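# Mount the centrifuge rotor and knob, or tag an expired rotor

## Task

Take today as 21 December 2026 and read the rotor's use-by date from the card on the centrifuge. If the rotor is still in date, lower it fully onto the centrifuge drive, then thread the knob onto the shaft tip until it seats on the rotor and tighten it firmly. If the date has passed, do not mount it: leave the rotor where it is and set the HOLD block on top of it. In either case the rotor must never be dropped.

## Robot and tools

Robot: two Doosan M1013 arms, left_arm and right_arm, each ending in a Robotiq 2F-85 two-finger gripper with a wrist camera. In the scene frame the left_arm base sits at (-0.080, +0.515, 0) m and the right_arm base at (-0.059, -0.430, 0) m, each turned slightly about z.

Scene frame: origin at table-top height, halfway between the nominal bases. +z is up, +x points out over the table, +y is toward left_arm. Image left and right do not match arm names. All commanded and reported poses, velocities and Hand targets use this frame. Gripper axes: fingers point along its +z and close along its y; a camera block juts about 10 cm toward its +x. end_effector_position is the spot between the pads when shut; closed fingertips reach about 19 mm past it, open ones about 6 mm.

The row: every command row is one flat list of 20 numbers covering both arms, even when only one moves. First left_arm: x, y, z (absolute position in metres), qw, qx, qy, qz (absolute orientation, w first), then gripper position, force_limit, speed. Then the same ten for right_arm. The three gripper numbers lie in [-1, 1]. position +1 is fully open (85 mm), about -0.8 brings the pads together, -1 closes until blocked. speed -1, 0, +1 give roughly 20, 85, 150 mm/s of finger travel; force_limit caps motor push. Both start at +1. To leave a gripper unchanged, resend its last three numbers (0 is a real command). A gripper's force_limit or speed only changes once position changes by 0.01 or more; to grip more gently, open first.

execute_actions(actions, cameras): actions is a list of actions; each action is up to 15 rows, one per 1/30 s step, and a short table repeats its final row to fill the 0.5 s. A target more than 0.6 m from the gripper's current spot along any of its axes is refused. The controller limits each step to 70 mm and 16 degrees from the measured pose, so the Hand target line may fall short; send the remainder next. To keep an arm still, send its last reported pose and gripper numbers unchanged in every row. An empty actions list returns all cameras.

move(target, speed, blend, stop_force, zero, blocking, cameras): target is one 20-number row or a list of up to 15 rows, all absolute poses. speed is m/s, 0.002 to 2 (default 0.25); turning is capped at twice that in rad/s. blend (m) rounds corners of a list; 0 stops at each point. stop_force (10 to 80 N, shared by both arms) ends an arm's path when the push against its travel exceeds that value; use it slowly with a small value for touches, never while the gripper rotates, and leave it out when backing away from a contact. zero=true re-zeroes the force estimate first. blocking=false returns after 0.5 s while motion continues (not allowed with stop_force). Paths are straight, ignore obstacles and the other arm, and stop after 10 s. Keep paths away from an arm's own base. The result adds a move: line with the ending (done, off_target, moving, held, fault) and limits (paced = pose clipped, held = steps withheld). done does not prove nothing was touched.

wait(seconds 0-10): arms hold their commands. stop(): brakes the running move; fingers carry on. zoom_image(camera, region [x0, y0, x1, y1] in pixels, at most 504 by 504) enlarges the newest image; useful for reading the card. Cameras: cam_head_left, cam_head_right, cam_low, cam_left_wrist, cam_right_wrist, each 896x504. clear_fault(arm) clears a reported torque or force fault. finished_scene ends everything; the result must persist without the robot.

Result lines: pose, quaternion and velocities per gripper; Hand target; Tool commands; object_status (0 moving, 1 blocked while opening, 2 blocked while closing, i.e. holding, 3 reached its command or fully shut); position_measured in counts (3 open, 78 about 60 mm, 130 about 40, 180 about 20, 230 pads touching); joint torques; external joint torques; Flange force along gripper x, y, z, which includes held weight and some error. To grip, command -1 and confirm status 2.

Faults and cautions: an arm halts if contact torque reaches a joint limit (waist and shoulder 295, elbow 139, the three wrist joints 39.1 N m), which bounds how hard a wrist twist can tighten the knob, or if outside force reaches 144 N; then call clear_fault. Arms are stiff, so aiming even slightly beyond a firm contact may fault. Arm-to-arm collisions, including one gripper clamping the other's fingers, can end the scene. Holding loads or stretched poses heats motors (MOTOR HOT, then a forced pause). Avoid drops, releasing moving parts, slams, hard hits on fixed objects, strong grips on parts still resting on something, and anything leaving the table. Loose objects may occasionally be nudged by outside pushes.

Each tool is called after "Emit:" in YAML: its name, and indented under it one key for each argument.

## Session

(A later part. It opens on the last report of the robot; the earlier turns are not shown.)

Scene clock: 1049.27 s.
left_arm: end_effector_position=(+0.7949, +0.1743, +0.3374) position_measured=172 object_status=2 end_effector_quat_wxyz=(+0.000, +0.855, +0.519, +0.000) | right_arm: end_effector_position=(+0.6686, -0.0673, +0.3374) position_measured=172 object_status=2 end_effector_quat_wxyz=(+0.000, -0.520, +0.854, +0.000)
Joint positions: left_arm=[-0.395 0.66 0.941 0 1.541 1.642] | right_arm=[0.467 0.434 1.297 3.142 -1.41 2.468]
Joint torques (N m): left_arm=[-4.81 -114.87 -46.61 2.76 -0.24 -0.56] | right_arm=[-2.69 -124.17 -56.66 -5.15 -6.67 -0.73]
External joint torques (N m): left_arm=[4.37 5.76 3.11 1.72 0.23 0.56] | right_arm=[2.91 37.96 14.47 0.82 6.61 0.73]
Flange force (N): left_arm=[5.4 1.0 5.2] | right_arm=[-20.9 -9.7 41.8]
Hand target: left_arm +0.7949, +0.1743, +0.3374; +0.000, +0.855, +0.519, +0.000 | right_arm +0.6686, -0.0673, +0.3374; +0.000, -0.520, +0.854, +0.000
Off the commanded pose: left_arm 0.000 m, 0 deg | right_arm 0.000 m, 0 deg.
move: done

Emit:
move:
  target:
    - [0.79524, 0.17413, 0.33950, 0, 0.854912, 0.518773, 0, -1, 0.2, -1, 0.66892, -0.06743, 0.33950, 0, 0.520265, -0.854005, 0, -1, 0.2, -1]
  speed: 0.01

Emit:
move:
  target:
    - [0.79538, 0.17440, 0.33950, 0, 0.854912, 0.518773, 0, -1, 0.2, -1, 0.66906, -0.06716, 0.33950, 0, 0.520265, -0.854005, 0, -1, 0.2, -1]
  speed: 0.01

Emit:
move:
  target:
    - [0.79552, 0.17466, 0.33950, 0, 0.854912, 0.518773, 0, -1, 0.2, -1, 0.66920, -0.06690, 0.33950, 0, 0.520265, -0.854005, 0, -1, 0.2, -1]
  speed: 0.01

Emit:
move:
  target:
    - [0.79566, 0.17493, 0.33950, 0, 0.854912, 0.518773, 0, -1, 0.2, -1, 0.66934, -0.06663, 0.33950, 0, 0.520265, -0.854005, 0, -1, 0.2, -1]
  speed: 0.01

Emit:
move:
  target:
    - [0.79580, 0.17520, 0.33950, 0, 0.854912, 0.518773, 0, -1, 0.2, -1, 0.66948, -0.06636, 0.33950, 0, 0.520265, -0.854005, 0, -1, 0.2, -1]
  speed: 0.01

Emit:
move:
  target:
    - [0.79594, 0.17546, 0.33950, 0, 0.854912, 0.518773, 0, -1, 0.2, -1, 0.66962, -0.06610, 0.33950, 0, 0.520265, -0.854005, 0, -1, 0.2, -1]
  speed: 0.01

Emit:
move:
  target:
    - [0.79608, 0.17573, 0.33950, 0, 0.854912, 0.518773, 0, -1, 0.2, -1, 0.66976, -0.06583, 0.33950, 0, 0.520265, -0.854005, 0, -1, 0.2, -1]
  speed: 0.01

Scene clock: 1109.03 s.
left_arm: end_effector_position=(+0.7952, +0.1741, +0.3395) position_measured=172 object_status=2 end_effector_quat_wxyz=(+0.000, +0.855, +0.519, +0.000) | right_arm: end_effector_position=(+0.6689, -0.0674, +0.3395) position_measured=172 object_status=2 end_effector_quat_wxyz=(+0.000, -0.520, +0.854, +0.000)
Joint positions: left_arm=[-0.395 0.66 0.936 0 1.545 1.642] | right_arm=[0.466 0.434 1.294 3.142 -1.414 2.467]
Joint torques (N m): left_arm=[-1.83 -126.73 -55.33 3.73 -1.49 -0.58] | right_arm=[-1 -128.4 -63.88 -5.02 -4.43 -0.74]
External joint torques (N m): left_arm=[3.21 17.82 11.94 0.8 1.48 0.58] | right_arm=[1.27 41.08 21.35 0.64 4.36 0.74]
Flange force (N): left_arm=[3.8 -2.8 18.7] | right_arm=[-11.7 -5.5 48.5]
Hand target: left_arm +0.7952, +0.1741, +0.3395; +0.000, +0.855, +0.519, +0.000 | right_arm +0.6689, -0.0674, +0.3395; +0.000, -0.520, +0.854, +0.000
Off the commanded pose: left_arm 0.000 m, 0 deg | right_arm 0.000 m, 0 deg.
move: done

Scene clock: 1109.73 s.
left_arm: end_effector_position=(+0.7954, +0.1744, +0.3395) position_measured=172 object_status=2 end_effector_quat_wxyz=(+0.000, +0.855, +0.519, +0.000) | right_arm: end_effector_position=(+0.6691, -0.0672, +0.3396) position_measured=172 object_status=2 end_effector_quat_wxyz=(+0.000, -0.520, +0.854, +0.000)
Joint positions: left_arm=[-0.394 0.66 0.936 0 1.545 1.643] | right_arm=[0.466 0.434 1.293 3.142 -1.414 2.468]
Joint torques (N m): left_arm=[0.09 -127.3 -55.58 4.32 -1.54 -0.5] | right_arm=[-2 -126.51 -63.26 -5.18 -4.04 -0.68]
External joint torques (N m): left_arm=[-0.2 18.11 12.06 0.18 1.54 0.5] | right_arm=[2.25 39.86 20.99 0.83 3.97 0.68]
Flange force (N): left_arm=[0.1 -2.2 18.8] | right_arm=[-11.7 -4.1 47.1]
Hand target: left_arm +0.7954, +0.1744, +0.3395; +0.000, +0.855, +0.519, +0.000 | right_arm +0.6691, -0.0672, +0.3395; +0.000, -0.520, +0.854, +0.000
Off the commanded pose: left_arm 0.000 m, 0 deg | right_arm 0.000 m, 0 deg.
move: done

Scene clock: 1110.43 s.
left_arm: end_effector_position=(+0.7955, +0.1747, +0.3395) position_measured=172 object_status=2 end_effector_quat_wxyz=(+0.000, +0.855, +0.519, +0.000) | right_arm: end_effector_position=(+0.6692, -0.0669, +0.3395) position_measured=172 object_status=2 end_effector_quat_wxyz=(+0.000, -0.520, +0.854, +0.000)
Joint positions: left_arm=[-0.394 0.66 0.936 0 1.545 1.643] | right_arm=[0.467 0.435 1.292 3.142 -1.415 2.468]
Joint torques (N m): left_arm=[2.29 -134.9 -60.59 5.17 -1.87 -0.55] | right_arm=[1.56 -119.63 -61.33 -3.8 -1.94 -0.74]
External joint torques (N m): left_arm=[-2.6 26.87 17.48 -0.72 1.86 0.55] | right_arm=[-1.34 32.6 18.83 -0.57 1.87 0.74]
Flange force (N): left_arm=[-2.5 -2.3 27.9] | right_arm=[-4.9 -4.5 38.5]
Hand target: left_arm +0.7955, +0.1747, +0.3395; +0.000, +0.855, +0.519, +0.000 | right_arm +0.6692, -0.0669, +0.3395; +0.000, -0.520, +0.854, +0.000
Off the commanded pose: left_arm 0.000 m, 0 deg | right_arm 0.000 m, 0 deg.
move: done

Scene clock: 1111.13 s.
left_arm: end_effector_position=(+0.7957, +0.1749, +0.3395) position_measured=172 object_status=2 end_effector_quat_wxyz=(+0.000, +0.855, +0.519, +0.000) | right_arm: end_effector_position=(+0.6693, -0.0666, +0.3395) position_measured=172 object_status=2 end_effector_quat_wxyz=(+0.000, -0.520, +0.854, +0.000)
Joint positions: left_arm=[-0.394 0.661 0.936 0 1.545 1.643] | right_arm=[0.467 0.435 1.292 3.142 -1.415 2.468]
Joint torques (N m): left_arm=[2.17 -135.13 -60.64 5.06 -1.87 -0.53] | right_arm=[1.86 -118.65 -61.54 -3.67 -1.94 -0.68]
External joint torques (N m): left_arm=[-2.13 26.68 17.41 -0.59 1.86 0.53] | right_arm=[-1.64 32.38 19.35 -0.66 1.87 0.68]
Flange force (N): left_arm=[-2.0 -2.5 27.8] | right_arm=[-3.3 -3.9 39.2]
Hand target: left_arm +0.7957, +0.1749, +0.3395; +0.000, +0.855, +0.519, +0.000 | right_arm +0.6693, -0.0666, +0.3395; +0.000, -0.520, +0.854, +0.000
Off the commanded pose: left_arm 0.000 m, 0 deg | right_arm 0.000 m, 0 deg.
move: done

Scene clock: 1111.83 s.
left_arm: end_effector_position=(+0.7958, +0.1752, +0.3395) position_measured=172 object_status=2 end_effector_quat_wxyz=(+0.000, +0.855, +0.519, +0.000) | right_arm: end_effector_position=(+0.6695, -0.0664, +0.3395) position_measured=172 object_status=2 end_effector_quat_wxyz=(+0.000, -0.520, +0.854, +0.000)
Joint positions: left_arm=[-0.393 0.661 0.936 0 1.545 1.644] | right_arm=[0.467 0.435 1.291 3.142 -1.415 2.468]
Joint torques (N m): left_arm=[2.06 -135.16 -60.69 5.09 -1.91 -0.55] | right_arm=[2.13 -118.92 -61.35 -3.62 -1.86 -0.8]
External joint torques (N m): left_arm=[-1.68 26.65 17.43 -0.6 1.91 0.55] | right_arm=[-1.93 32.76 19.34 -0.7 1.79 0.8]
Flange force (N): left_arm=[-1.5 -2.6 27.7] | right_arm=[-3.7 -4.4 39.2]
Hand target: left_arm +0.7958, +0.1752, +0.3395; +0.000, +0.855, +0.519, +0.000 | right_arm +0.6695, -0.0664, +0.3395; +0.000, -0.520, +0.854, +0.000
Off the commanded pose: left_arm 0.000 m, 0 deg | right_arm 0.000 m, 0 deg.
move: done

Scene clock: 1112.53 s.
left_arm: end_effector_position=(+0.7959, +0.1754, +0.3395) position_measured=172 object_status=2 end_effector_quat_wxyz=(+0.000, +0.855, +0.519, +0.000) | right_arm: end_effector_position=(+0.6696, -0.0661, +0.3395) position_measured=172 object_status=2 end_effector_quat_wxyz=(+0.000, -0.520, +0.854, +0.000)
Joint positions: left_arm=[-0.393 0.661 0.935 0 1.545 1.644] | right_arm=[0.467 0.436 1.291 3.142 -1.415 2.469]
Joint torques (N m): left_arm=[6.32 -137.21 -62.37 6.39 -2 -0.49] | right_arm=[6.08 -114.21 -61.75 -2.34 0.42 -0.7]
External joint torques (N m): left_arm=[-6.01 28.81 19.27 -1.93 2 0.49] | right_arm=[-5.87 27.28 19.26 -2.03 -0.48 0.7]
Flange force (N): left_arm=[-6.3 -4.0 30.8] | right_arm=[5.1 -4.1 33.8]
Hand target: left_arm +0.7959, +0.1755, +0.3395; +0.000, +0.855, +0.519, +0.000 | right_arm +0.6696, -0.0661, +0.3395; +0.000, -0.520, +0.854, +0.000
Off the commanded pose: left_arm 0.000 m, 0 deg | right_arm 0.000 m, 0 deg.
move: done

Scene clock: 1113.23 s.
left_arm: end_effector_position=(+0.7961, +0.1757, +0.3395) position_measured=172 object_status=2 end_effector_quat_wxyz=(+0.000, +0.855, +0.519, +0.000) | right_arm: end_effector_position=(+0.6698, -0.0659, +0.3395) position_measured=172 object_status=2 end_effector_quat_wxyz=(+0.000, -0.520, +0.854, +0.000)
Joint positions: left_arm=[-0.393 0.661 0.935 0 1.545 1.644] | right_arm=[0.468 0.436 1.29 3.142 -1.415 2.469]
Joint torques (N m): left_arm=[13.84 -141.77 -64.82 8.73 -1.88 -0.45] | right_arm=[12.9 -106.34 -61.91 0.25 3.57 -0.58]
External joint torques (N m): left_arm=[-13.46 32.78 21.44 -4.23 1.88 0.45] | right_arm=[-12.69 20.11 19.9 -4.56 -3.64 0.58]
Flange force (N): left_arm=[-14.2 -2.9 34.9] | right_arm=[19.3 -4.3 27.5]
Hand target: left_arm +0.7961, +0.1757, +0.3395; +0.000, +0.855, +0.519, +0.000 | right_arm +0.6698, -0.0658, +0.3395; +0.000, -0.520, +0.854, +0.000
Off the commanded pose: left_arm 0.000 m, 0 deg | right_arm 0.000 m, 0 deg.
move: done

Emit:
move:
  target:
    - [0.79566, 0.17493, 0.33880, 0, 0.854912, 0.518773, 0, -1, 0.2, -1, 0.66934, -0.06663, 0.33880, 0, 0.520265, -0.854005, 0, -1, 0.2, -1]
  speed: 0.02

Emit:
move:
  target:
    - [0.794815, 0.175368, 0.33880, 0, 0.853096, 0.521754, 0, -1, 0.2, -1, 0.670185, -0.067068, 0.33880, 0, 0.523243, -0.852184, 0, -1, 0.2, -1]
  speed: 0.02

Emit:
move:
  target:
    - [0.793968, 0.175800, 0.33880, 0, 0.851270, 0.524729, 0, -1, 0.2, -1, 0.671032, -0.067500, 0.33880, 0, 0.526214, -0.850352, 0, -1, 0.2, -1]
  speed: 0.02

Scene clock: 1177.33 s.
left_arm: end_effector_position=(+0.7957, +0.1750, +0.3388) position_measured=172 object_status=2 end_effector_quat_wxyz=(+0.000, +0.855, +0.519, +0.000) | right_arm: end_effector_position=(+0.6693, -0.0666, +0.3388) position_measured=172 object_status=2 end_effector_quat_wxyz=(+0.000, -0.520, +0.854, +0.000)
Joint positions: left_arm=[-0.394 0.661 0.937 0 1.544 1.643] | right_arm=[0.467 0.435 1.293 3.142 -1.414 2.468]
Joint torques (N m): left_arm=[2.63 -135.29 -61.02 5.15 -1.86 -0.54] | right_arm=[2.26 -119.28 -61.13 -3.8 -1.89 -0.82]
External joint torques (N m): left_arm=[-2.49 26.62 17.73 -0.67 1.86 0.54] | right_arm=[-2.02 32.69 18.82 -0.54 1.83 0.82]
Flange force (N): left_arm=[-2.5 -3.6 28.3] | right_arm=[-4.6 -5.2 38.5]
Hand target: left_arm +0.7957, +0.1749, +0.3388; +0.000, +0.855, +0.519, +0.000 | right_arm +0.6693, -0.0666, +0.3388; +0.000, -0.520, +0.854, +0.000
Off the commanded pose: left_arm 0.000 m, 0 deg | right_arm 0.000 m, 0 deg.
move: done

Scene clock: 1178.03 s.
left_arm: end_effector_position=(+0.7948, +0.1753, +0.3388) position_measured=172 object_status=2 end_effector_quat_wxyz=(+0.000, +0.853, +0.522, +0.000) | right_arm: end_effector_position=(+0.6702, -0.0671, +0.3388) position_measured=172 object_status=2 end_effector_quat_wxyz=(+0.000, -0.523, +0.852, +0.000)
Joint positions: left_arm=[-0.394 0.659 0.94 0 1.543 1.636] | right_arm=[0.466 0.436 1.291 3.142 -1.414 2.46]
Joint torques (N m): left_arm=[-1.45 -134.98 -60.74 4.04 -1.9 -0.54] | right_arm=[3.94 -119.25 -62.3 -2.99 -1.1 -0.81]
External joint torques (N m): left_arm=[1.94 25.77 17.22 0.48 1.9 0.54] | right_arm=[-3.72 32.58 20.09 -1.35 1.03 0.81]
Flange force (N): left_arm=[2.3 -3.9 27.3] | right_arm=[-1.0 -5.2 38.9]
Hand target: left_arm +0.7948, +0.1754, +0.3388; +0.000, +0.853, +0.522, +0.000 | right_arm +0.6702, -0.0671, +0.3388; +0.000, -0.523, +0.852, +0.000
Off the commanded pose: left_arm 0.000 m, 0 deg | right_arm 0.000 m, 0 deg.
move: done

Scene clock: 1178.73 s.
left_arm: end_effector_position=(+0.7940, +0.1758, +0.3388) position_measured=172 object_status=2 end_effector_quat_wxyz=(+0.000, +0.851, +0.525, +0.000) | right_arm: end_effector_position=(+0.6710, -0.0675, +0.3388) position_measured=172 object_status=2 end_effector_quat_wxyz=(+0.000, -0.526, +0.850, +0.000)
Joint positions: left_arm=[-0.394 0.657 0.943 0 1.542 1.629] | right_arm=[0.465 0.437 1.29 3.142 -1.414 2.452]
Joint torques (N m): left_arm=[-0.57 -134.88 -60.74 4.33 -1.84 -0.48] | right_arm=[3.59 -118.79 -62.24 -3.2 -1.25 -0.73]
External joint torques (N m): left_arm=[1.05 26.72 17.55 0.15 1.84 0.48] | right_arm=[-3.37 32.33 20.2 -1.12 1.18 0.73]
Flange force (N): left_arm=[1.4 -3.0 28.0] | right_arm=[-0.6 -4.5 39.2]
Hand target: left_arm +0.7940, +0.1758, +0.3388; +0.000, +0.851, +0.525, +0.000 | right_arm +0.6710, -0.0675, +0.3388; +0.000, -0.526, +0.850, +0.000
Off the commanded pose: left_arm 0.000 m, 0 deg | right_arm 0.000 m, 0 deg.
move: done

Emit:
move:
  target:
    - [0.793117, 0.176227, 0.33880, 0, 0.849433, 0.527697, 0, -1, 0.2, -1, 0.671883, -0.067927, 0.33880, 0, 0.529179, -0.848510, 0, -1, 0.2, -1]
  speed: 0.02

Emit:
move:
  target:
    - [0.792263, 0.176647, 0.33880, 0, 0.847586, 0.530658, 0, -1, 0.2, -1, 0.672737, -0.068347, 0.33880, 0, 0.532138, -0.846658, 0, -1, 0.2, -1]
  speed: 0.02

Emit:
move:
  target:
    - [0.791407, 0.177060, 0.33880, 0, 0.845728, 0.533615, 0, -1, 0.2, -1, 0.673593, -0.068760, 0.33880, 0, 0.535092, -0.844795, 0, -1, 0.2, -1]
  speed: 0.02

Scene clock: 1188.67 s.
left_arm: end_effector_position=(+0.7931, +0.1762, +0.3388) position_measured=172 object_status=2 end_effector_quat_wxyz=(+0.000, +0.849, +0.528, +0.000) | right_arm: end_effector_position=(+0.6719, -0.0679, +0.3388) position_measured=172 object_status=2 end_effector_quat_wxyz=(+0.000, -0.529, +0.849, +0.000)
Joint positions: left_arm=[-0.394 0.655 0.946 0 1.54 1.622] | right_arm=[0.464 0.438 1.289 3.142 -1.415 2.444]
Joint torques (N m): left_arm=[-0.62 -134.33 -60.53 4.2 -1.79 -0.55] | right_arm=[2.97 -119.91 -62.29 -3.35 -1.36 -0.75]
External joint torques (N m): left_arm=[0.89 26.76 17.5 0.25 1.78 0.55] | right_arm=[-2.75 33.07 19.99 -1 1.3 0.75]
Flange force (N): left_arm=[1.3 -2.8 28.0] | right_arm=[-2.3 -4.9 39.3]
Hand target: left_arm +0.7931, +0.1762, +0.3388; +0.000, +0.849, +0.528, +0.000 | right_arm +0.6719, -0.0679, +0.3388; +0.000, -0.529, +0.849, +0.000
Off the commanded pose: left_arm 0.000 m, 0 deg | right_arm 0.000 m, 0 deg.
move: done

Scene clock: 1189.37 s.
left_arm: end_effector_position=(+0.7923, +0.1766, +0.3388) position_measured=172 object_status=2 end_effector_quat_wxyz=(+0.000, +0.848, +0.531, +0.000) | right_arm: end_effector_position=(+0.6727, -0.0683, +0.3388) position_measured=172 object_status=2 end_effector_quat_wxyz=(+0.000, -0.532, +0.847, +0.000)
Joint positions: left_arm=[-0.393 0.653 0.95 0 1.539 1.616] | right_arm=[0.463 0.439 1.287 3.142 -1.415 2.437]
Joint torques (N m): left_arm=[-0.77 -134.09 -60.35 4.22 -1.73 -0.49] | right_arm=[3.17 -120.23 -62.54 -3.28 -1.29 -0.71]
External joint torques (N m): left_arm=[0.86 25.69 16.89 0.27 1.72 0.49] | right_arm=[-2.99 33.31 20.21 -1.08 1.23 0.71]
Flange force (N): left_arm=[1.2 -2.9 27.1] | right_arm=[-1.9 -5.1 39.6]
Hand target: left_arm +0.7923, +0.1766, +0.3388; +0.000, +0.848, +0.531, +0.000 | right_arm +0.6727, -0.0683, +0.3388; +0.000, -0.532, +0.847, +0.000
Off the commanded pose: left_arm 0.000 m, 0 deg | right_arm 0.000 m, 0 deg.
move: done

Scene clock: 1190.07 s.
left_arm: end_effector_position=(+0.7914, +0.1771, +0.3388) position_measured=172 object_status=2 end_effector_quat_wxyz=(+0.000, +0.846, +0.534, +0.000) | right_arm: end_effector_position=(+0.6736, -0.0688, +0.3388) position_measured=172 object_status=2 end_effector_quat_wxyz=(+0.000, -0.535, +0.845, +0.000)
Joint positions: left_arm=[-0.393 0.651 0.953 0 1.538 1.609] | right_arm=[0.462 0.44 1.286 3.142 -1.416 2.429]
Joint torques (N m): left_arm=[-0.98 -133.9 -60.39 4.15 -1.74 -0.5] | right_arm=[3.11 -119.67 -62.57 -3.29 -1.25 -0.72]
External joint torques (N m): left_arm=[1.1 25.83 17.03 0.32 1.74 0.5] | right_arm=[-2.88 32.48 20.25 -1.06 1.19 0.72]
Flange force (N): left_arm=[1.5 -3.0 27.3] | right_arm=[-0.9 -4.0 39.3]
Hand target: left_arm +0.7914, +0.1771, +0.3388; +0.000, +0.846, +0.534, +0.000 | right_arm +0.6736, -0.0688, +0.3388; +0.000, -0.535, +0.845, +0.000
Off the commanded pose: left_arm 0.000 m, 0 deg | right_arm 0.000 m, 0 deg.
move: done

Emit:
move:
  target:
    - [0.791407, 0.177060, 0.33790, 0, 0.845728, 0.533615, 0, -1, 0.2, -1, 0.673593, -0.068760, 0.33790, 0, 0.535092, -0.844795, 0, -1, 0.2, -1]
  speed: 0.01

Emit:
move:
  target:
    - [0.791407, 0.177060, 0.33730, 0, 0.845728, 0.533615, 0, -1, 0.2, -1, 0.673593, -0.068760, 0.33730, 0, 0.535092, -0.844795, 0, -1, 0.2, -1]
  speed: 0.01

Scene clock: 1193.13 s.
left_arm: end_effector_position=(+0.7914, +0.1771, +0.3380) position_measured=172 object_status=2 end_effector_quat_wxyz=(+0.000, +0.846, +0.534, +0.000) | right_arm: end_effector_position=(+0.6736, -0.0688, +0.3379) position_measured=172 object_status=2 end_effector_quat_wxyz=(+0.000, -0.535, +0.845, +0.000)
Joint positions: left_arm=[-0.393 0.651 0.954 0 1.536 1.609] | right_arm=[0.462 0.44 1.287 3.142 -1.414 2.429]
Joint torques (N m): left_arm=[0.57 -134.69 -60.71 4.59 -1.68 -0.45] | right_arm=[2.91 -119.25 -62.16 -3.39 -1.28 -0.61]
External joint torques (N m): left_arm=[0.18 26.7 17.39 -0.09 1.68 0.45] | right_arm=[-2.69 32.32 20.01 -0.95 1.22 0.61]
Flange force (N): left_arm=[0.5 -2.5 28.0] | right_arm=[-1.1 -4.2 39.0]
Hand target: left_arm +0.7914, +0.1771, +0.3379; +0.000, +0.846, +0.534, +0.000 | right_arm +0.6736, -0.0688, +0.3379; +0.000, -0.535, +0.845, +0.000
Off the commanded pose: left_arm 0.000 m, 0 deg | right_arm 0.000 m, 0 deg.
move: done

Scene clock: 1193.83 s.
left_arm: end_effector_position=(+0.7914, +0.1771, +0.3374) position_measured=172 object_status=2 end_effector_quat_wxyz=(+0.000, +0.846, +0.534, +0.000) | right_arm: end_effector_position=(+0.6736, -0.0688, +0.3374) position_measured=172 object_status=2 end_effector_quat_wxyz=(+0.000, -0.535, +0.845, +0.000)
Joint positions: left_arm=[-0.393 0.651 0.955 0 1.535 1.609] | right_arm=[0.462 0.44 1.288 3.142 -1.413 2.429]
Joint torques (N m): left_arm=[5.3 -118.33 -52.65 6.09 -2.88 -0.49] | right_arm=[4.39 -99.3 -52.53 -2.82 0.98 -0.73]
External joint torques (N m): left_arm=[-4.78 10.34 9.35 -1.6 2.88 0.49] | right_arm=[-4.19 12.74 10.36 -1.51 -1.04 0.73]
Flange force (N): left_arm=[-5.1 -6.4 11.3] | right_arm=[5.5 -1.1 16.3]
Hand target: left_arm +0.7914, +0.1771, +0.3373; +0.000, +0.846, +0.534, +0.000 | right_arm +0.6736, -0.0688, +0.3373; +0.000, -0.535, +0.845, +0.000
Off the commanded pose: left_arm 0.000 m, 0 deg | right_arm 0.000 m, 0 deg.
move: done

Emit:
move:
  target:
    - [0.791407, 0.177060, 0.33950, 0, 0.845728, 0.533615, 0, -1, 0.2, -1, 0.673593, -0.068760, 0.33950, 0, 0.535092, -0.844795, 0, -1, 0.2, -1]
    - [0.795373, 0.174381, 0.34005, 0, 0.854912, 0.518773, 0, -1, 0.2, -1, 0.669053, -0.067179, 0.33895, 0, 0.520265, -0.854005, 0, -1, 0.2, -1]
  speed: 0.02

Emit:
move:
  target:
    - [0.795373, 0.174381, 0.33845, 0, 0.854912, 0.518773, 0, -1, 0.2, -1, 0.669053, -0.067179, 0.33735, 0, 0.520265, -0.854005, 0, -1, 0.2, -1]
  speed: 0.01

Emit:
move:
  target:
    - [0.795373, 0.174381, 0.33785, 0, 0.854912, 0.518773, 0, -1, 0.2, -1, 0.669053, -0.067179, 0.33675, 0, 0.520265, -0.854005, 0, -1, 0.2, -1]
  speed: 0.01

Scene clock: 1211.73 s.
left_arm: end_effector_position=(+0.7954, +0.1744, +0.3400) position_measured=172 object_status=2 end_effector_quat_wxyz=(+0.000, +0.855, +0.519, +0.000) | right_arm: end_effector_position=(+0.6691, -0.0672, +0.3390) position_measured=172 object_status=2 end_effector_quat_wxyz=(+0.000, -0.520, +0.854, +0.000)
Joint positions: left_arm=[-0.394 0.66 0.935 0 1.546 1.643] | right_arm=[0.466 0.434 1.294 3.142 -1.413 2.468]
Joint torques (N m): left_arm=[3.85 -138.14 -62.62 5.21 -1.85 -0.48] | right_arm=[1.16 -116.38 -59.02 -4.02 -2.24 -0.61]
External joint torques (N m): left_arm=[-3.53 29.26 19.23 -0.71 1.84 0.48] | right_arm=[-0.9 29.68 16.73 -0.32 2.17 0.61]
Flange force (N): left_arm=[-3.6 -3.4 31.0] | right_arm=[-5.1 -4.2 35.3]
Hand target: left_arm +0.7954, +0.1744, +0.3400; +0.000, +0.855, +0.519, +0.000 | right_arm +0.6691, -0.0672, +0.3390; +0.000, -0.520, +0.854, +0.000
Off the commanded pose: left_arm 0.000 m, 0 deg | right_arm 0.000 m, 0 deg.
move: done

Scene clock: 1212.43 s.
left_arm: end_effector_position=(+0.7954, +0.1744, +0.3384) position_measured=172 object_status=2 end_effector_quat_wxyz=(+0.000, +0.855, +0.519, +0.000) | right_arm: end_effector_position=(+0.6690, -0.0672, +0.3374) position_measured=172 object_status=2 end_effector_quat_wxyz=(+0.000, -0.520, +0.854, +0.000)
Joint positions: left_arm=[-0.394 0.66 0.938 0 1.543 1.643] | right_arm=[0.466 0.435 1.296 3.142 -1.411 2.468]
Joint torques (N m): left_arm=[3.38 -137.61 -62.03 5.15 -1.81 -0.48] | right_arm=[0.9 -116.9 -59.31 -4.2 -2.24 -0.63]
External joint torques (N m): left_arm=[-3.05 28.8 18.66 -0.66 1.81 0.48] | right_arm=[-0.61 29.76 16.88 -0.16 2.17 0.63]
Flange force (N): left_arm=[-3.0 -2.4 30.1] | right_arm=[-5.2 -3.8 35.6]
Hand target: left_arm +0.7954, +0.1744, +0.3385; +0.000, +0.855, +0.519, +0.000 | right_arm +0.6691, -0.0672, +0.3374; +0.000, -0.520, +0.854, +0.000
Off the commanded pose: left_arm 0.000 m, 0 deg | right_arm 0.000 m, 0 deg.
move: done

Scene clock: 1213.13 s.
left_arm: end_effector_position=(+0.7954, +0.1744, +0.3379) position_measured=172 object_status=2 end_effector_quat_wxyz=(+0.000, +0.855, +0.519, +0.000) | right_arm: end_effector_position=(+0.6691, -0.0672, +0.3368) position_measured=172 object_status=2 end_effector_quat_wxyz=(+0.000, -0.520, +0.854, +0.000)
Joint positions: left_arm=[-0.394 0.66 0.939 0 1.542 1.643] | right_arm=[0.466 0.435 1.297 3.142 -1.41 2.468]
Joint torques (N m): left_arm=[-2.13 -122.66 -53.57 3.5 -2.14 -0.53] | right_arm=[0.27 -97.08 -46 -4.6 -2.1 -0.65]
External joint torques (N m): left_arm=[2.84 13.69 10.16 1.01 2.13 0.53] | right_arm=[0.03 10.04 3.56 0.24 2.04 0.65]
Flange force (N): left_arm=[3.2 -4.1 14.3] | right_arm=[-5.6 -3.1 11.2]
Hand target: left_arm +0.7954, +0.1744, +0.3379; +0.000, +0.855, +0.519, +0.000 | right_arm +0.6691, -0.0672, +0.3368; +0.000, -0.520, +0.854, +0.000
Off the commanded pose: left_arm 0.000 m, 0 deg | right_arm 0.000 m, 0 deg.
move: done

Emit:
move:
  target:
    - [0.795470, 0.174567, 0.33986, 0, 0.854912, 0.518773, 0, -1, 0.2, -1, 0.669150, -0.066993, 0.33914, 0, 0.520265, -0.854005, 0, -1, 0.2, -1]
  speed: 0.02

Emit:
move:
  target:
    - [0.795824, 0.174382, 0.33986, 0, 0.854912, 0.518773, 0, -1, 0.2, -1, 0.669504, -0.067178, 0.33914, 0, 0.520265, -0.854005, 0, -1, 0.2, -1]
  speed: 0.02

Emit:
move:
  target:
    - [0.796179, 0.174196, 0.33986, 0, 0.854912, 0.518773, 0, -1, 0.2, -1, 0.669859, -0.067364, 0.33914, 0, 0.520265, -0.854005, 0, -1, 0.2, -1]
  speed: 0.02

Emit:
move:
  target:
    - [0.795116, 0.174752, 0.33986, 0, 0.854912, 0.518773, 0, -1, 0.2, -1, 0.668796, -0.066808, 0.33914, 0, 0.520265, -0.854005, 0, -1, 0.2, -1]
  speed: 0.02

Emit:
move:
  target:
    - [0.794761, 0.174938, 0.33986, 0, 0.854912, 0.518773, 0, -1, 0.2, -1, 0.668441, -0.066622, 0.33914, 0, 0.520265, -0.854005, 0, -1, 0.2, -1]
  speed: 0.02

Scene clock: 1259.57 s.
left_arm: end_effector_position=(+0.7955, +0.1746, +0.3398) position_measured=172 object_status=2 end_effector_quat_wxyz=(+0.000, +0.855, +0.519, +0.000) | right_arm: end_effector_position=(+0.6692, -0.0670, +0.3391) position_measured=172 object_status=2 end_effector_quat_wxyz=(+0.000, -0.520, +0.854, +0.000)
Joint positions: left_arm=[-0.394 0.66 0.935 0 1.546 1.643] | right_arm=[0.467 0.435 1.293 3.142 -1.414 2.468]
Joint torques (N m): left_arm=[1.46 -135.65 -61.63 4.54 -1.88 -0.57] | right_arm=[2.41 -116.2 -60.62 -3.5 -1.86 -0.77]
External joint torques (N m): left_arm=[-0.07 26.33 18.17 -0.01 1.88 0.57] | right_arm=[-2.22 29.8 18.38 -0.85 1.8 0.77]
Flange force (N): left_arm=[-0.1 -5.9 29.0] | right_arm=[-1.4 -3.2 37.0]
Hand target: left_arm +0.7955, +0.1746, +0.3399; +0.000, +0.855, +0.519, +0.000 | right_arm +0.6692, -0.0670, +0.3391; +0.000, -0.520, +0.854, +0.000
Off the commanded pose: left_arm 0.000 m, 0 deg | right_arm 0.000 m, 0 deg.
move: done

Scene clock: 1260.27 s.
left_arm: end_effector_position=(+0.7958, +0.1744, +0.3399) position_measured=172 object_status=2 end_effector_quat_wxyz=(+0.000, +0.855, +0.519, +0.000) | right_arm: end_effector_position=(+0.6695, -0.0672, +0.3392) position_measured=172 object_status=2 end_effector_quat_wxyz=(+0.000, -0.520, +0.854, +0.000)
Joint positions: left_arm=[-0.394 0.661 0.934 0 1.546 1.643] | right_arm=[0.466 0.435 1.293 3.142 -1.414 2.467]
Joint torques (N m): left_arm=[1.39 -136.77 -61.6 4.55 -1.89 -0.54] | right_arm=[1.96 -117.7 -60.57 -3.52 -1.8 -0.8]
External joint torques (N m): left_arm=[-0.74 28.08 18.31 -0.06 1.88 0.54] | right_arm=[-1.81 31.31 18.23 -0.83 1.74 0.8]
Flange force (N): left_arm=[-0.5 -2.8 29.3] | right_arm=[-4.1 -4.5 37.1]
Hand target: left_arm +0.7958, +0.1744, +0.3399; +0.000, +0.855, +0.519, +0.000 | right_arm +0.6695, -0.0672, +0.3391; +0.000, -0.520, +0.854, +0.000
Off the commanded pose: left_arm 0.000 m, 0 deg | right_arm 0.000 m, 0 deg.
move: done

Scene clock: 1260.97 s.
left_arm: end_effector_position=(+0.7962, +0.1742, +0.3399) position_measured=172 object_status=2 end_effector_quat_wxyz=(+0.000, +0.855, +0.519, +0.000) | right_arm: end_effector_position=(+0.6698, -0.0674, +0.3391) position_measured=172 object_status=2 end_effector_quat_wxyz=(+0.000, -0.520, +0.854, +0.000)
Joint positions: left_arm=[-0.394 0.662 0.933 0 1.547 1.643] | right_arm=[0.466 0.435 1.292 3.142 -1.414 2.467]
Joint torques (N m): left_arm=[2.71 -136.14 -63.09 4.99 -3.4 -0.55] | right_arm=[-0.52 -117.35 -60.92 -4.9 -1.4 -0.75]
External joint torques (N m): left_arm=[-1.81 27.58 19.91 -0.5 3.39 0.54] | right_arm=[0.75 30.6 18.65 0.55 1.33 0.75]
Flange force (N): left_arm=[-2.1 -7.1 29.4] | right_arm=[-4.5 -1.0 36.8]
Hand target: left_arm +0.7962, +0.1742, +0.3399; +0.000, +0.855, +0.519, +0.000 | right_arm +0.6699, -0.0674, +0.3391; +0.000, -0.520, +0.854, +0.000
Off the commanded pose: left_arm 0.000 m, 0 deg | right_arm 0.000 m, 0 deg.
move: done

Scene clock: 1261.67 s.
left_arm: end_effector_position=(+0.7951, +0.1747, +0.3399) position_measured=172 object_status=2 end_effector_quat_wxyz=(+0.000, +0.855, +0.519, +0.000) | right_arm: end_effector_position=(+0.6688, -0.0668, +0.3391) position_measured=172 object_status=2 end_effector_quat_wxyz=(+0.000, -0.520, +0.854, +0.000)
Joint positions: left_arm=[-0.394 0.66 0.937 0 1.545 1.643] | right_arm=[0.467 0.434 1.294 3.142 -1.414 2.468]
Joint torques (N m): left_arm=[1.19 -136.67 -61.27 4.52 -1.44 -0.49] | right_arm=[2.64 -116.8 -60.23 -3.41 -1.97 -0.76]
External joint torques (N m): left_arm=[-1.71 28.09 17.85 -0.05 1.42 0.49] | right_arm=[-2.49 30.86 18.06 -0.92 1.91 0.76]
Flange force (N): left_arm=[-1.5 -1.8 29.3] | right_arm=[-3.2 -5.0 37.1]
Hand target: left_arm +0.7951, +0.1748, +0.3399; +0.000, +0.855, +0.519, +0.000 | right_arm +0.6688, -0.0668, +0.3391; +0.000, -0.520, +0.854, +0.000
Off the commanded pose: left_arm 0.000 m, 0 deg | right_arm 0.000 m, 0 deg.
move: done

Scene clock: 1262.37 s.
left_arm: end_effector_position=(+0.7948, +0.1749, +0.3399) position_measured=172 object_status=2 end_effector_quat_wxyz=(+0.000, +0.855, +0.519, +0.000) | right_arm: end_effector_position=(+0.6685, -0.0666, +0.3391) position_measured=172 object_status=2 end_effector_quat_wxyz=(+0.000, -0.520, +0.854, +0.000)
Joint positions: left_arm=[-0.394 0.659 0.938 0 1.545 1.643] | right_arm=[0.467 0.434 1.294 3.142 -1.413 2.469]
Joint torques (N m): left_arm=[2.09 -138.07 -59.49 4.85 0.96 -0.51] | right_arm=[6.67 -119.04 -59.37 -1.83 -3.64 -0.75]
External joint torques (N m): left_arm=[-2.05 29.21 16.03 -0.34 -0.97 0.51] | right_arm=[-6.47 32.71 17.12 -2.52 3.57 0.75]
Flange force (N): left_arm=[-1.3 3.4 30.5] | right_arm=[-3.4 -11.2 39.0]
Hand target: left_arm +0.7948, +0.1749, +0.3399; +0.000, +0.855, +0.519, +0.000 | right_arm +0.6684, -0.0666, +0.3391; +0.000, -0.520, +0.854, +0.000
Off the commanded pose: left_arm 0.000 m, 0 deg | right_arm 0.000 m, 0 deg.
move: done

Emit:
move:
  target:
    - [0.79551, 0.174544, 0.33986, 0, 0.854912, 0.518773, 0, -1, 0.2, -1, 0.66919, -0.067016, 0.33914, 0, 0.520265, -0.854005, 0, -1, 0.2, -1]
    - [0.79551, 0.174544, 0.33836, 0, 0.854912, 0.518773, 0, -1, 0.2, -1, 0.66919, -0.067016, 0.33764, 0, 0.520265, -0.854005, 0, -1, 0.2, -1]
  speed: 0.01

Emit:
move:
  target: [0.79551, 0.174544, 0.33766, 0, 0.854912, 0.518773, 0, -1, 0.2, -1, 0.66919, -0.067016, 0.33694, 0, 0.520265, -0.854005, 0, -1, 0.2, -1]
  speed: 0.005

Scene clock: 1279.63 s.
left_arm: end_effector_position=(+0.7955, +0.1745, +0.3384) position_measured=172 object_status=2 end_effector_quat_wxyz=(+0.000, +0.855, +0.519, +0.000) | right_arm: end_effector_position=(+0.6692, -0.0670, +0.3376) position_measured=172 object_status=2 end_effector_quat_wxyz=(+0.000, -0.520, +0.854, +0.000)
Joint positions: left_arm=[-0.394 0.661 0.938 0 1.543 1.643] | right_arm=[0.467 0.435 1.295 3.142 -1.411 2.468]
Joint torques (N m): left_arm=[2.49 -136.94 -62.15 4.95 -2.02 -0.57] | right_arm=[2.19 -117.38 -59.85 -3.75 -2.04 -0.78]
External joint torques (N m): left_arm=[-2.49 27.74 18.66 -0.45 2.01 0.57] | right_arm=[-1.91 29.76 17.16 -0.63 1.98 0.78]
Flange force (N): left_arm=[-2.5 -4.3 29.7] | right_arm=[-3.9 -4.6 35.6]
Hand target: left_arm +0.7955, +0.1745, +0.3384; +0.000, +0.855, +0.519, +0.000 | right_arm +0.6692, -0.0670, +0.3376; +0.000, -0.520, +0.854, +0.000
Off the commanded pose: left_arm 0.000 m, 0 deg | right_arm 0.000 m, 0 deg.
move: done

Scene clock: 1280.33 s.
left_arm: end_effector_position=(+0.7955, +0.1745, +0.3377) position_measured=172 object_status=2 end_effector_quat_wxyz=(+0.000, +0.855, +0.519, +0.000) | right_arm: end_effector_position=(+0.6692, -0.0670, +0.3370) position_measured=172 object_status=2 end_effector_quat_wxyz=(+0.000, -0.520, +0.854, +0.000)
Joint positions: left_arm=[-0.394 0.661 0.939 0 1.542 1.643] | right_arm=[0.467 0.435 1.296 3.142 -1.41 2.468]
Joint torques (N m): left_arm=[-1.56 -122.05 -54.67 3.74 -3.05 -0.57] | right_arm=[-0.48 -101.19 -50.65 -4.57 -1.13 -0.75]
External joint torques (N m): left_arm=[1.55 13.34 11.38 0.72 3.05 0.57] | right_arm=[0.69 14.79 8.41 0.23 1.06 0.75]
Flange force (N): left_arm=[1.5 -7.5 14.7] | right_arm=[-3.6 -0.5 17.7]
Hand target: left_arm +0.7955, +0.1745, +0.3377; +0.000, +0.855, +0.519, +0.000 | right_arm +0.6692, -0.0670, +0.3369; +0.000, -0.520, +0.854, +0.000
Off the commanded pose: left_arm 0.000 m, 0 deg | right_arm 0.000 m, 0 deg.
move: done

Emit:
move:
  target: [0.797608, 0.173423, 0.33766, 0, 0.859406, 0.511293, 0, -1, 0.2, -1, 0.667092, -0.065895, 0.33694, 0, 0.512793, -0.858512, 0, -1, 0.2, -1]
  speed: 0.01

Emit:
move:
  target: [0.799687, 0.172266, 0.33766, 0, 0.863836, 0.503774, 0, -1, 0.2, -1, 0.665013, -0.064738, 0.33694, 0, 0.505282, -0.862954, 0, -1, 0.2, -1]
  speed: 0.01

Scene clock: 1296.53 s.
left_arm: end_effector_position=(+0.7976, +0.1734, +0.3377) position_measured=172 object_status=2 end_effector_quat_wxyz=(+0.000, +0.859, +0.511, +0.000) | right_arm: end_effector_position=(+0.6671, -0.0659, +0.3369) position_measured=172 object_status=2 end_effector_quat_wxyz=(+0.000, -0.513, +0.859, +0.000)
Joint positions: left_arm=[-0.394 0.665 0.931 0 1.545 1.66] | right_arm=[0.469 0.433 1.3 3.142 -1.409 2.488]
Joint torques (N m): left_arm=[1.19 -122.76 -53.62 4.76 -2.29 -0.56] | right_arm=[-2.1 -101.28 -46.39 -5.15 -3.51 -0.69]
External joint torques (N m): left_arm=[-1.12 13.07 10.03 -0.26 2.28 0.56] | right_arm=[2.39 14.38 4.08 0.81 3.44 0.69]
Flange force (N): left_arm=[-1.2 -4.5 13.7] | right_arm=[-11.5 -3.4 15.4]
Hand target: left_arm +0.7976, +0.1734, +0.3377; +0.000, +0.859, +0.511, +0.000 | right_arm +0.6671, -0.0659, +0.3369; +0.000, -0.513, +0.859, +0.000
Off the commanded pose: left_arm 0.000 m, 0 deg | right_arm 0.000 m, 0 deg.
move: done

Scene clock: 1297.63 s.
left_arm: end_effector_position=(+0.7997, +0.1723, +0.3377) position_measured=172 object_status=2 end_effector_quat_wxyz=(+0.000, +0.864, +0.504, +0.000) | right_arm: end_effector_position=(+0.6650, -0.0647, +0.3369) position_measured=172 object_status=2 end_effector_quat_wxyz=(+0.000, -0.505, +0.863, +0.000)
Joint positions: left_arm=[-0.395 0.67 0.923 0 1.549 1.677] | right_arm=[0.471 0.431 1.303 3.142 -1.408 2.507]
Joint torques (N m): left_arm=[1.44 -122.81 -53.59 4.73 -2.41 -0.61] | right_arm=[-1.54 -100.79 -46.63 -5.24 -3.6 -0.75]
External joint torques (N m): left_arm=[-1.03 12.63 10.02 -0.23 2.39 0.61] | right_arm=[1.78 14.73 4.46 0.92 3.53 0.75]
Flange force (N): left_arm=[-1.2 -5.3 13.5] | right_arm=[-10.8 -3.5 16.3]
Hand target: left_arm +0.7997, +0.1723, +0.3377; +0.000, +0.864, +0.504, +0.000 | right_arm +0.6650, -0.0647, +0.3369; +0.000, -0.505, +0.863, +0.000
Off the commanded pose: left_arm 0.000 m, 0 deg | right_arm 0.000 m, 0 deg.
move: done

Emit:
move:
  target: [0.801745, 0.171073, 0.33766, 0, 0.868199, 0.496217, 0, -1, 0.2, -1, 0.662955, -0.063545, 0.33694, 0, 0.497732, -0.867331, 0, -1, 0.2, -1]
  speed: 0.01

Emit:
move:
  target: [0.803781, 0.169844, 0.33766, 0, 0.872496, 0.488621, 0, -1, 0.2, -1, 0.660919, -0.062316, 0.33694, 0, 0.490146, -0.871640, 0, -1, 0.2, -1]
  speed: 0.01

Emit:
move:
  target: [0.805796, 0.168580, 0.33766, 0, 0.876727, 0.480989, 0, -1, 0.2, -1, 0.658904, -0.061052, 0.33694, 0, 0.482525, -0.875882, 0, -1, 0.2, -1]
  speed: 0.01

Emit:
move:
  target: [0.807789, 0.167280, 0.33766, 0, 0.880891, 0.473320, 0, -1, 0.2, -1, 0.656911, -0.059752, 0.33694, 0, 0.474856, -0.880063, 0, -1, 0.2, -1]
  speed: 0.01

Scene clock: 1303.17 s.
left_arm: end_effector_position=(+0.8017, +0.1711, +0.3377) position_measured=172 object_status=2 end_effector_quat_wxyz=(+0.000, +0.868, +0.496, +0.000) | right_arm: end_effector_position=(+0.6630, -0.0635, +0.3369) position_measured=172 object_status=2 end_effector_quat_wxyz=(+0.000, -0.498, +0.867, +0.000)
Joint positions: left_arm=[-0.395 0.675 0.915 0 1.552 1.694] | right_arm=[0.474 0.429 1.306 3.142 -1.407 2.527]
Joint torques (N m): left_arm=[1.96 -122.75 -53.39 4.73 -2.52 -0.6] | right_arm=[-1.87 -101.67 -46.8 -5.18 -3.94 -0.74]
External joint torques (N m): left_arm=[-1.97 12.92 10.14 -0.26 2.51 0.6] | right_arm=[2.1 15.68 4.49 0.83 3.87 0.74]
Flange force (N): left_arm=[-2.2 -4.9 13.6] | right_arm=[-12.1 -3.6 17.1]
Hand target: left_arm +0.8017, +0.1711, +0.3377; +0.000, +0.868, +0.496, +0.000 | right_arm +0.6630, -0.0635, +0.3369; +0.000, -0.498, +0.867, +0.000
Off the commanded pose: left_arm 0.000 m, 0 deg | right_arm 0.000 m, 0 deg.
move: done

Scene clock: 1304.27 s.
left_arm: end_effector_position=(+0.8038, +0.1698, +0.3377) position_measured=172 object_status=2 end_effector_quat_wxyz=(+0.000, +0.872, +0.489, +0.000) | right_arm: end_effector_position=(+0.6609, -0.0623, +0.3369) position_measured=172 object_status=2 end_effector_quat_wxyz=(+0.000, -0.490, +0.872, +0.000)
Joint positions: left_arm=[-0.395 0.68 0.907 0 1.555 1.712] | right_arm=[0.476 0.427 1.309 3.142 -1.406 2.547]
Joint torques (N m): left_arm=[1.45 -122.24 -53.2 4.75 -2.69 -0.67] | right_arm=[-1.84 -102.09 -46.48 -5.24 -4.14 -0.79]
External joint torques (N m): left_arm=[-0.89 11.56 9.82 -0.25 2.68 0.67] | right_arm=[2.03 16.2 4.16 0.89 4.07 0.79]
Flange force (N): left_arm=[-1.4 -6.5 12.7] | right_arm=[-13.5 -4.2 17.2]
Hand target: left_arm +0.8038, +0.1698, +0.3377; +0.000, +0.872, +0.489, +0.000 | right_arm +0.6609, -0.0623, +0.3369; +0.000, -0.490, +0.872, +0.000
Off the commanded pose: left_arm 0.000 m, 0 deg | right_arm 0.000 m, 0 deg.
move: done

Scene clock: 1305.37 s.
left_arm: end_effector_position=(+0.8058, +0.1686, +0.3377) position_measured=172 object_status=2 end_effector_quat_wxyz=(+0.000, +0.877, +0.481, +0.000) | right_arm: end_effector_position=(+0.6589, -0.0611, +0.3369) position_measured=172 object_status=2 end_effector_quat_wxyz=(+0.000, -0.483, +0.876, +0.000)
Joint positions: left_arm=[-0.396 0.684 0.899 0 1.559 1.729] | right_arm=[0.479 0.425 1.312 3.142 -1.405 2.567]
Joint torques (N m): left_arm=[1.35 -122.05 -53.03 4.73 -2.78 -0.67] | right_arm=[-1.87 -102.17 -46.38 -5.27 -4.33 -0.71]
External joint torques (N m): left_arm=[-0.74 11.44 9.77 -0.23 2.77 0.67] | right_arm=[2.11 16.86 4.31 0.96 4.26 0.71]
Flange force (N): left_arm=[-1.4 -6.5 12.4] | right_arm=[-14.1 -4.2 17.9]
Hand target: left_arm +0.8058, +0.1686, +0.3377; +0.000, +0.877, +0.481, +0.000 | right_arm +0.6589, -0.0611, +0.3369; +0.000, -0.483, +0.876, +0.000
Off the commanded pose: left_arm 0.000 m, 0 deg | right_arm 0.000 m, 0 deg.
move: done

Scene clock: 1306.47 s.
left_arm: end_effector_position=(+0.8078, +0.1673, +0.3377) position_measured=172 object_status=2 end_effector_quat_wxyz=(+0.000, +0.881, +0.473, +0.000) | right_arm: end_effector_position=(+0.6569, -0.0598, +0.3369) position_measured=172 object_status=2 end_effector_quat_wxyz=(+0.000, -0.475, +0.880, +0.000)
Joint positions: left_arm=[-0.396 0.689 0.89 0 1.562 1.746] | right_arm=[0.481 0.423 1.315 3.142 -1.404 2.587]
Joint torques (N m): left_arm=[1.89 -121.99 -52.98 4.74 -2.87 -0.7] | right_arm=[-1.71 -102.7 -46.16 -5.33 -4.51 -0.84]
External joint torques (N m): left_arm=[-1.14 11.04 9.76 -0.26 2.86 0.7] | right_arm=[1.96 16.61 3.59 0.96 4.44 0.84]
Flange force (N): left_arm=[-2.0 -7.2 12.3] | right_arm=[-15.2 -4.6 17.1]
Hand target: left_arm +0.8078, +0.1673, +0.3377; +0.000, +0.881, +0.473, +0.000 | right_arm +0.6569, -0.0598, +0.3369; +0.000, -0.475, +0.880, +0.000
Off the commanded pose: left_arm 0.000 m, 0 deg | right_arm 0.000 m, 0 deg.
move: done

Emit:
wait:
  seconds: 0
  cameras: ["cam_head_left", "cam_head_right", "cam_left_wrist", "cam_right_wrist"]

Scene clock: 1326.90 s.
left_arm: end_effector_position=(+0.8078, +0.1673, +0.3377) position_measured=172 object_status=2 end_effector_quat_wxyz=(+0.000, +0.881, +0.473, +0.000) | right_arm: end_effector_position=(+0.6569, -0.0598, +0.3369) position_measured=172 object_status=2 end_effector_quat_wxyz=(+0.000, -0.475, +0.880, +0.000)
Joint positions: left_arm=[-0.396 0.689 0.89 0 1.562 1.746] | right_arm=[0.481 0.423 1.315 3.142 -1.404 2.587]
Joint torques (N m): left_arm=[1.68 -122.07 -52.82 4.72 -2.89 -0.68] | right_arm=[-1.87 -103.28 -46.21 -5.35 -4.47 -0.87]
External joint torques (N m): left_arm=[-2.17 11.06 9.45 -0.26 2.87 0.68] | right_arm=[2.1 17.87 3.91 1 4.41 0.87]
Flange force (N): left_arm=[-2.9 -5.9 11.7] | right_arm=[-16.5 -5.0 17.9]
Hand target: left_arm +0.8078, +0.1673, +0.3377; +0.000, +0.881, +0.473, +0.000 | right_arm +0.6569, -0.0598, +0.3369; +0.000, -0.475, +0.880, +0.000
Tool commands: left_gripper/position=-1.0 left_gripper/force_limit=+0.2 left_gripper/speed=-1.0 right_gripper/position=-1.0 right_gripper/force_limit=+0.2 right_gripper/speed=-1.0
Off the commanded pose: left_arm 0.000 m, 0 deg | right_arm 0.000 m, 0 deg.
Images, in order (width x height): cam_head_left 896x504, cam_head_right 896x504, cam_left_wrist 896x504, cam_right_wrist 896x504.

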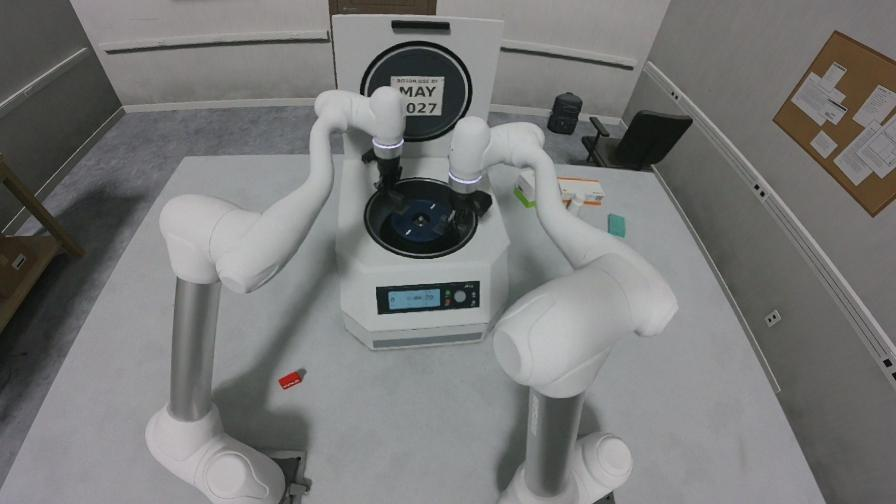

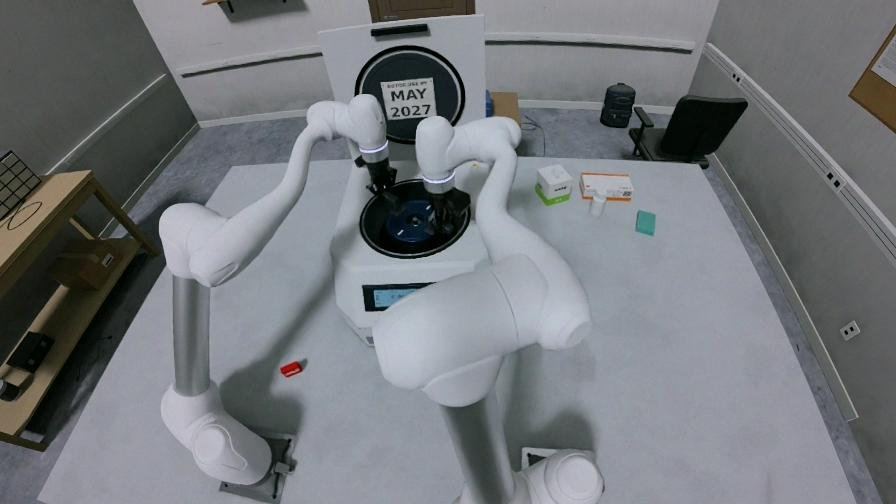

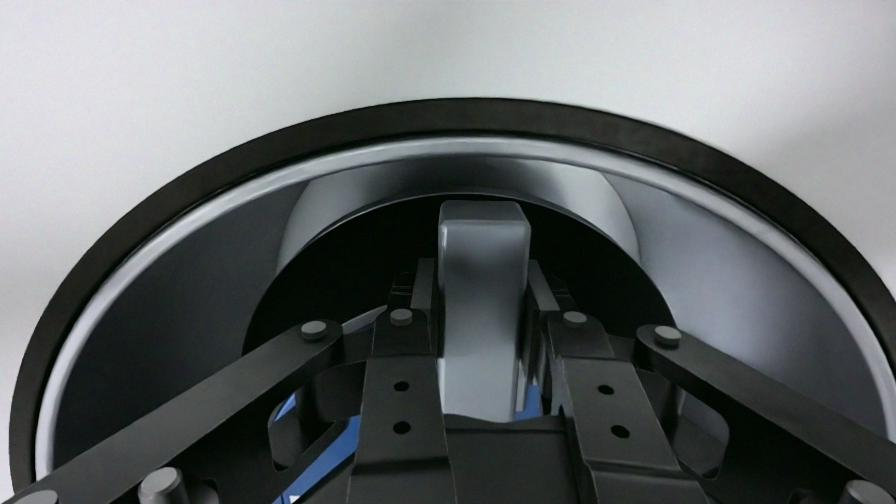

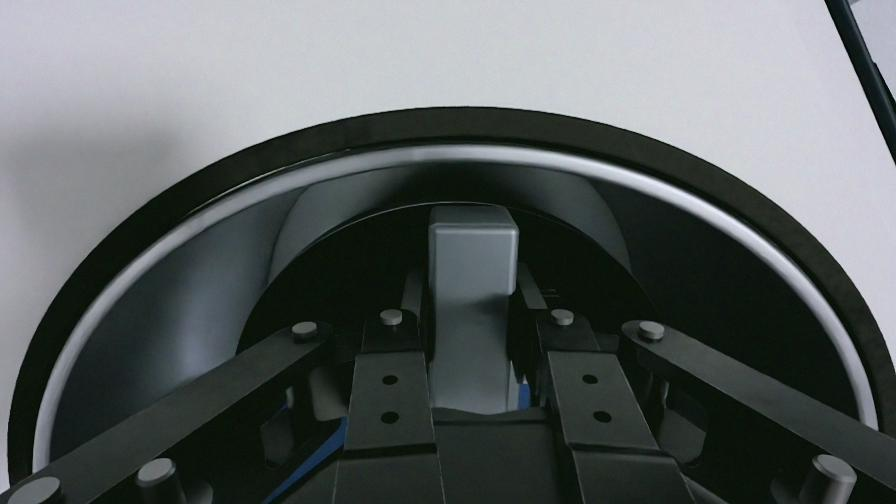

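Emit:
zoom_image:
  camera: "cam_head_left"
  region: [350, 165, 500, 265]

Emit:
zoom_image:
  camera: "cam_head_right"
  region: [345, 165, 485, 265]

Scaled by 3.360.

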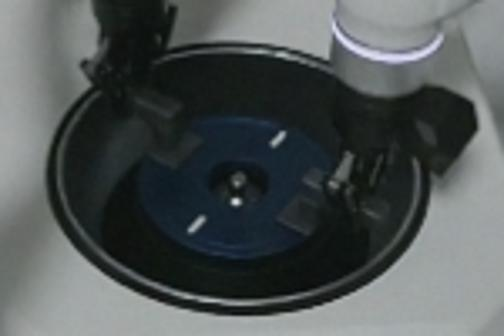

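Scaled by 3.600.

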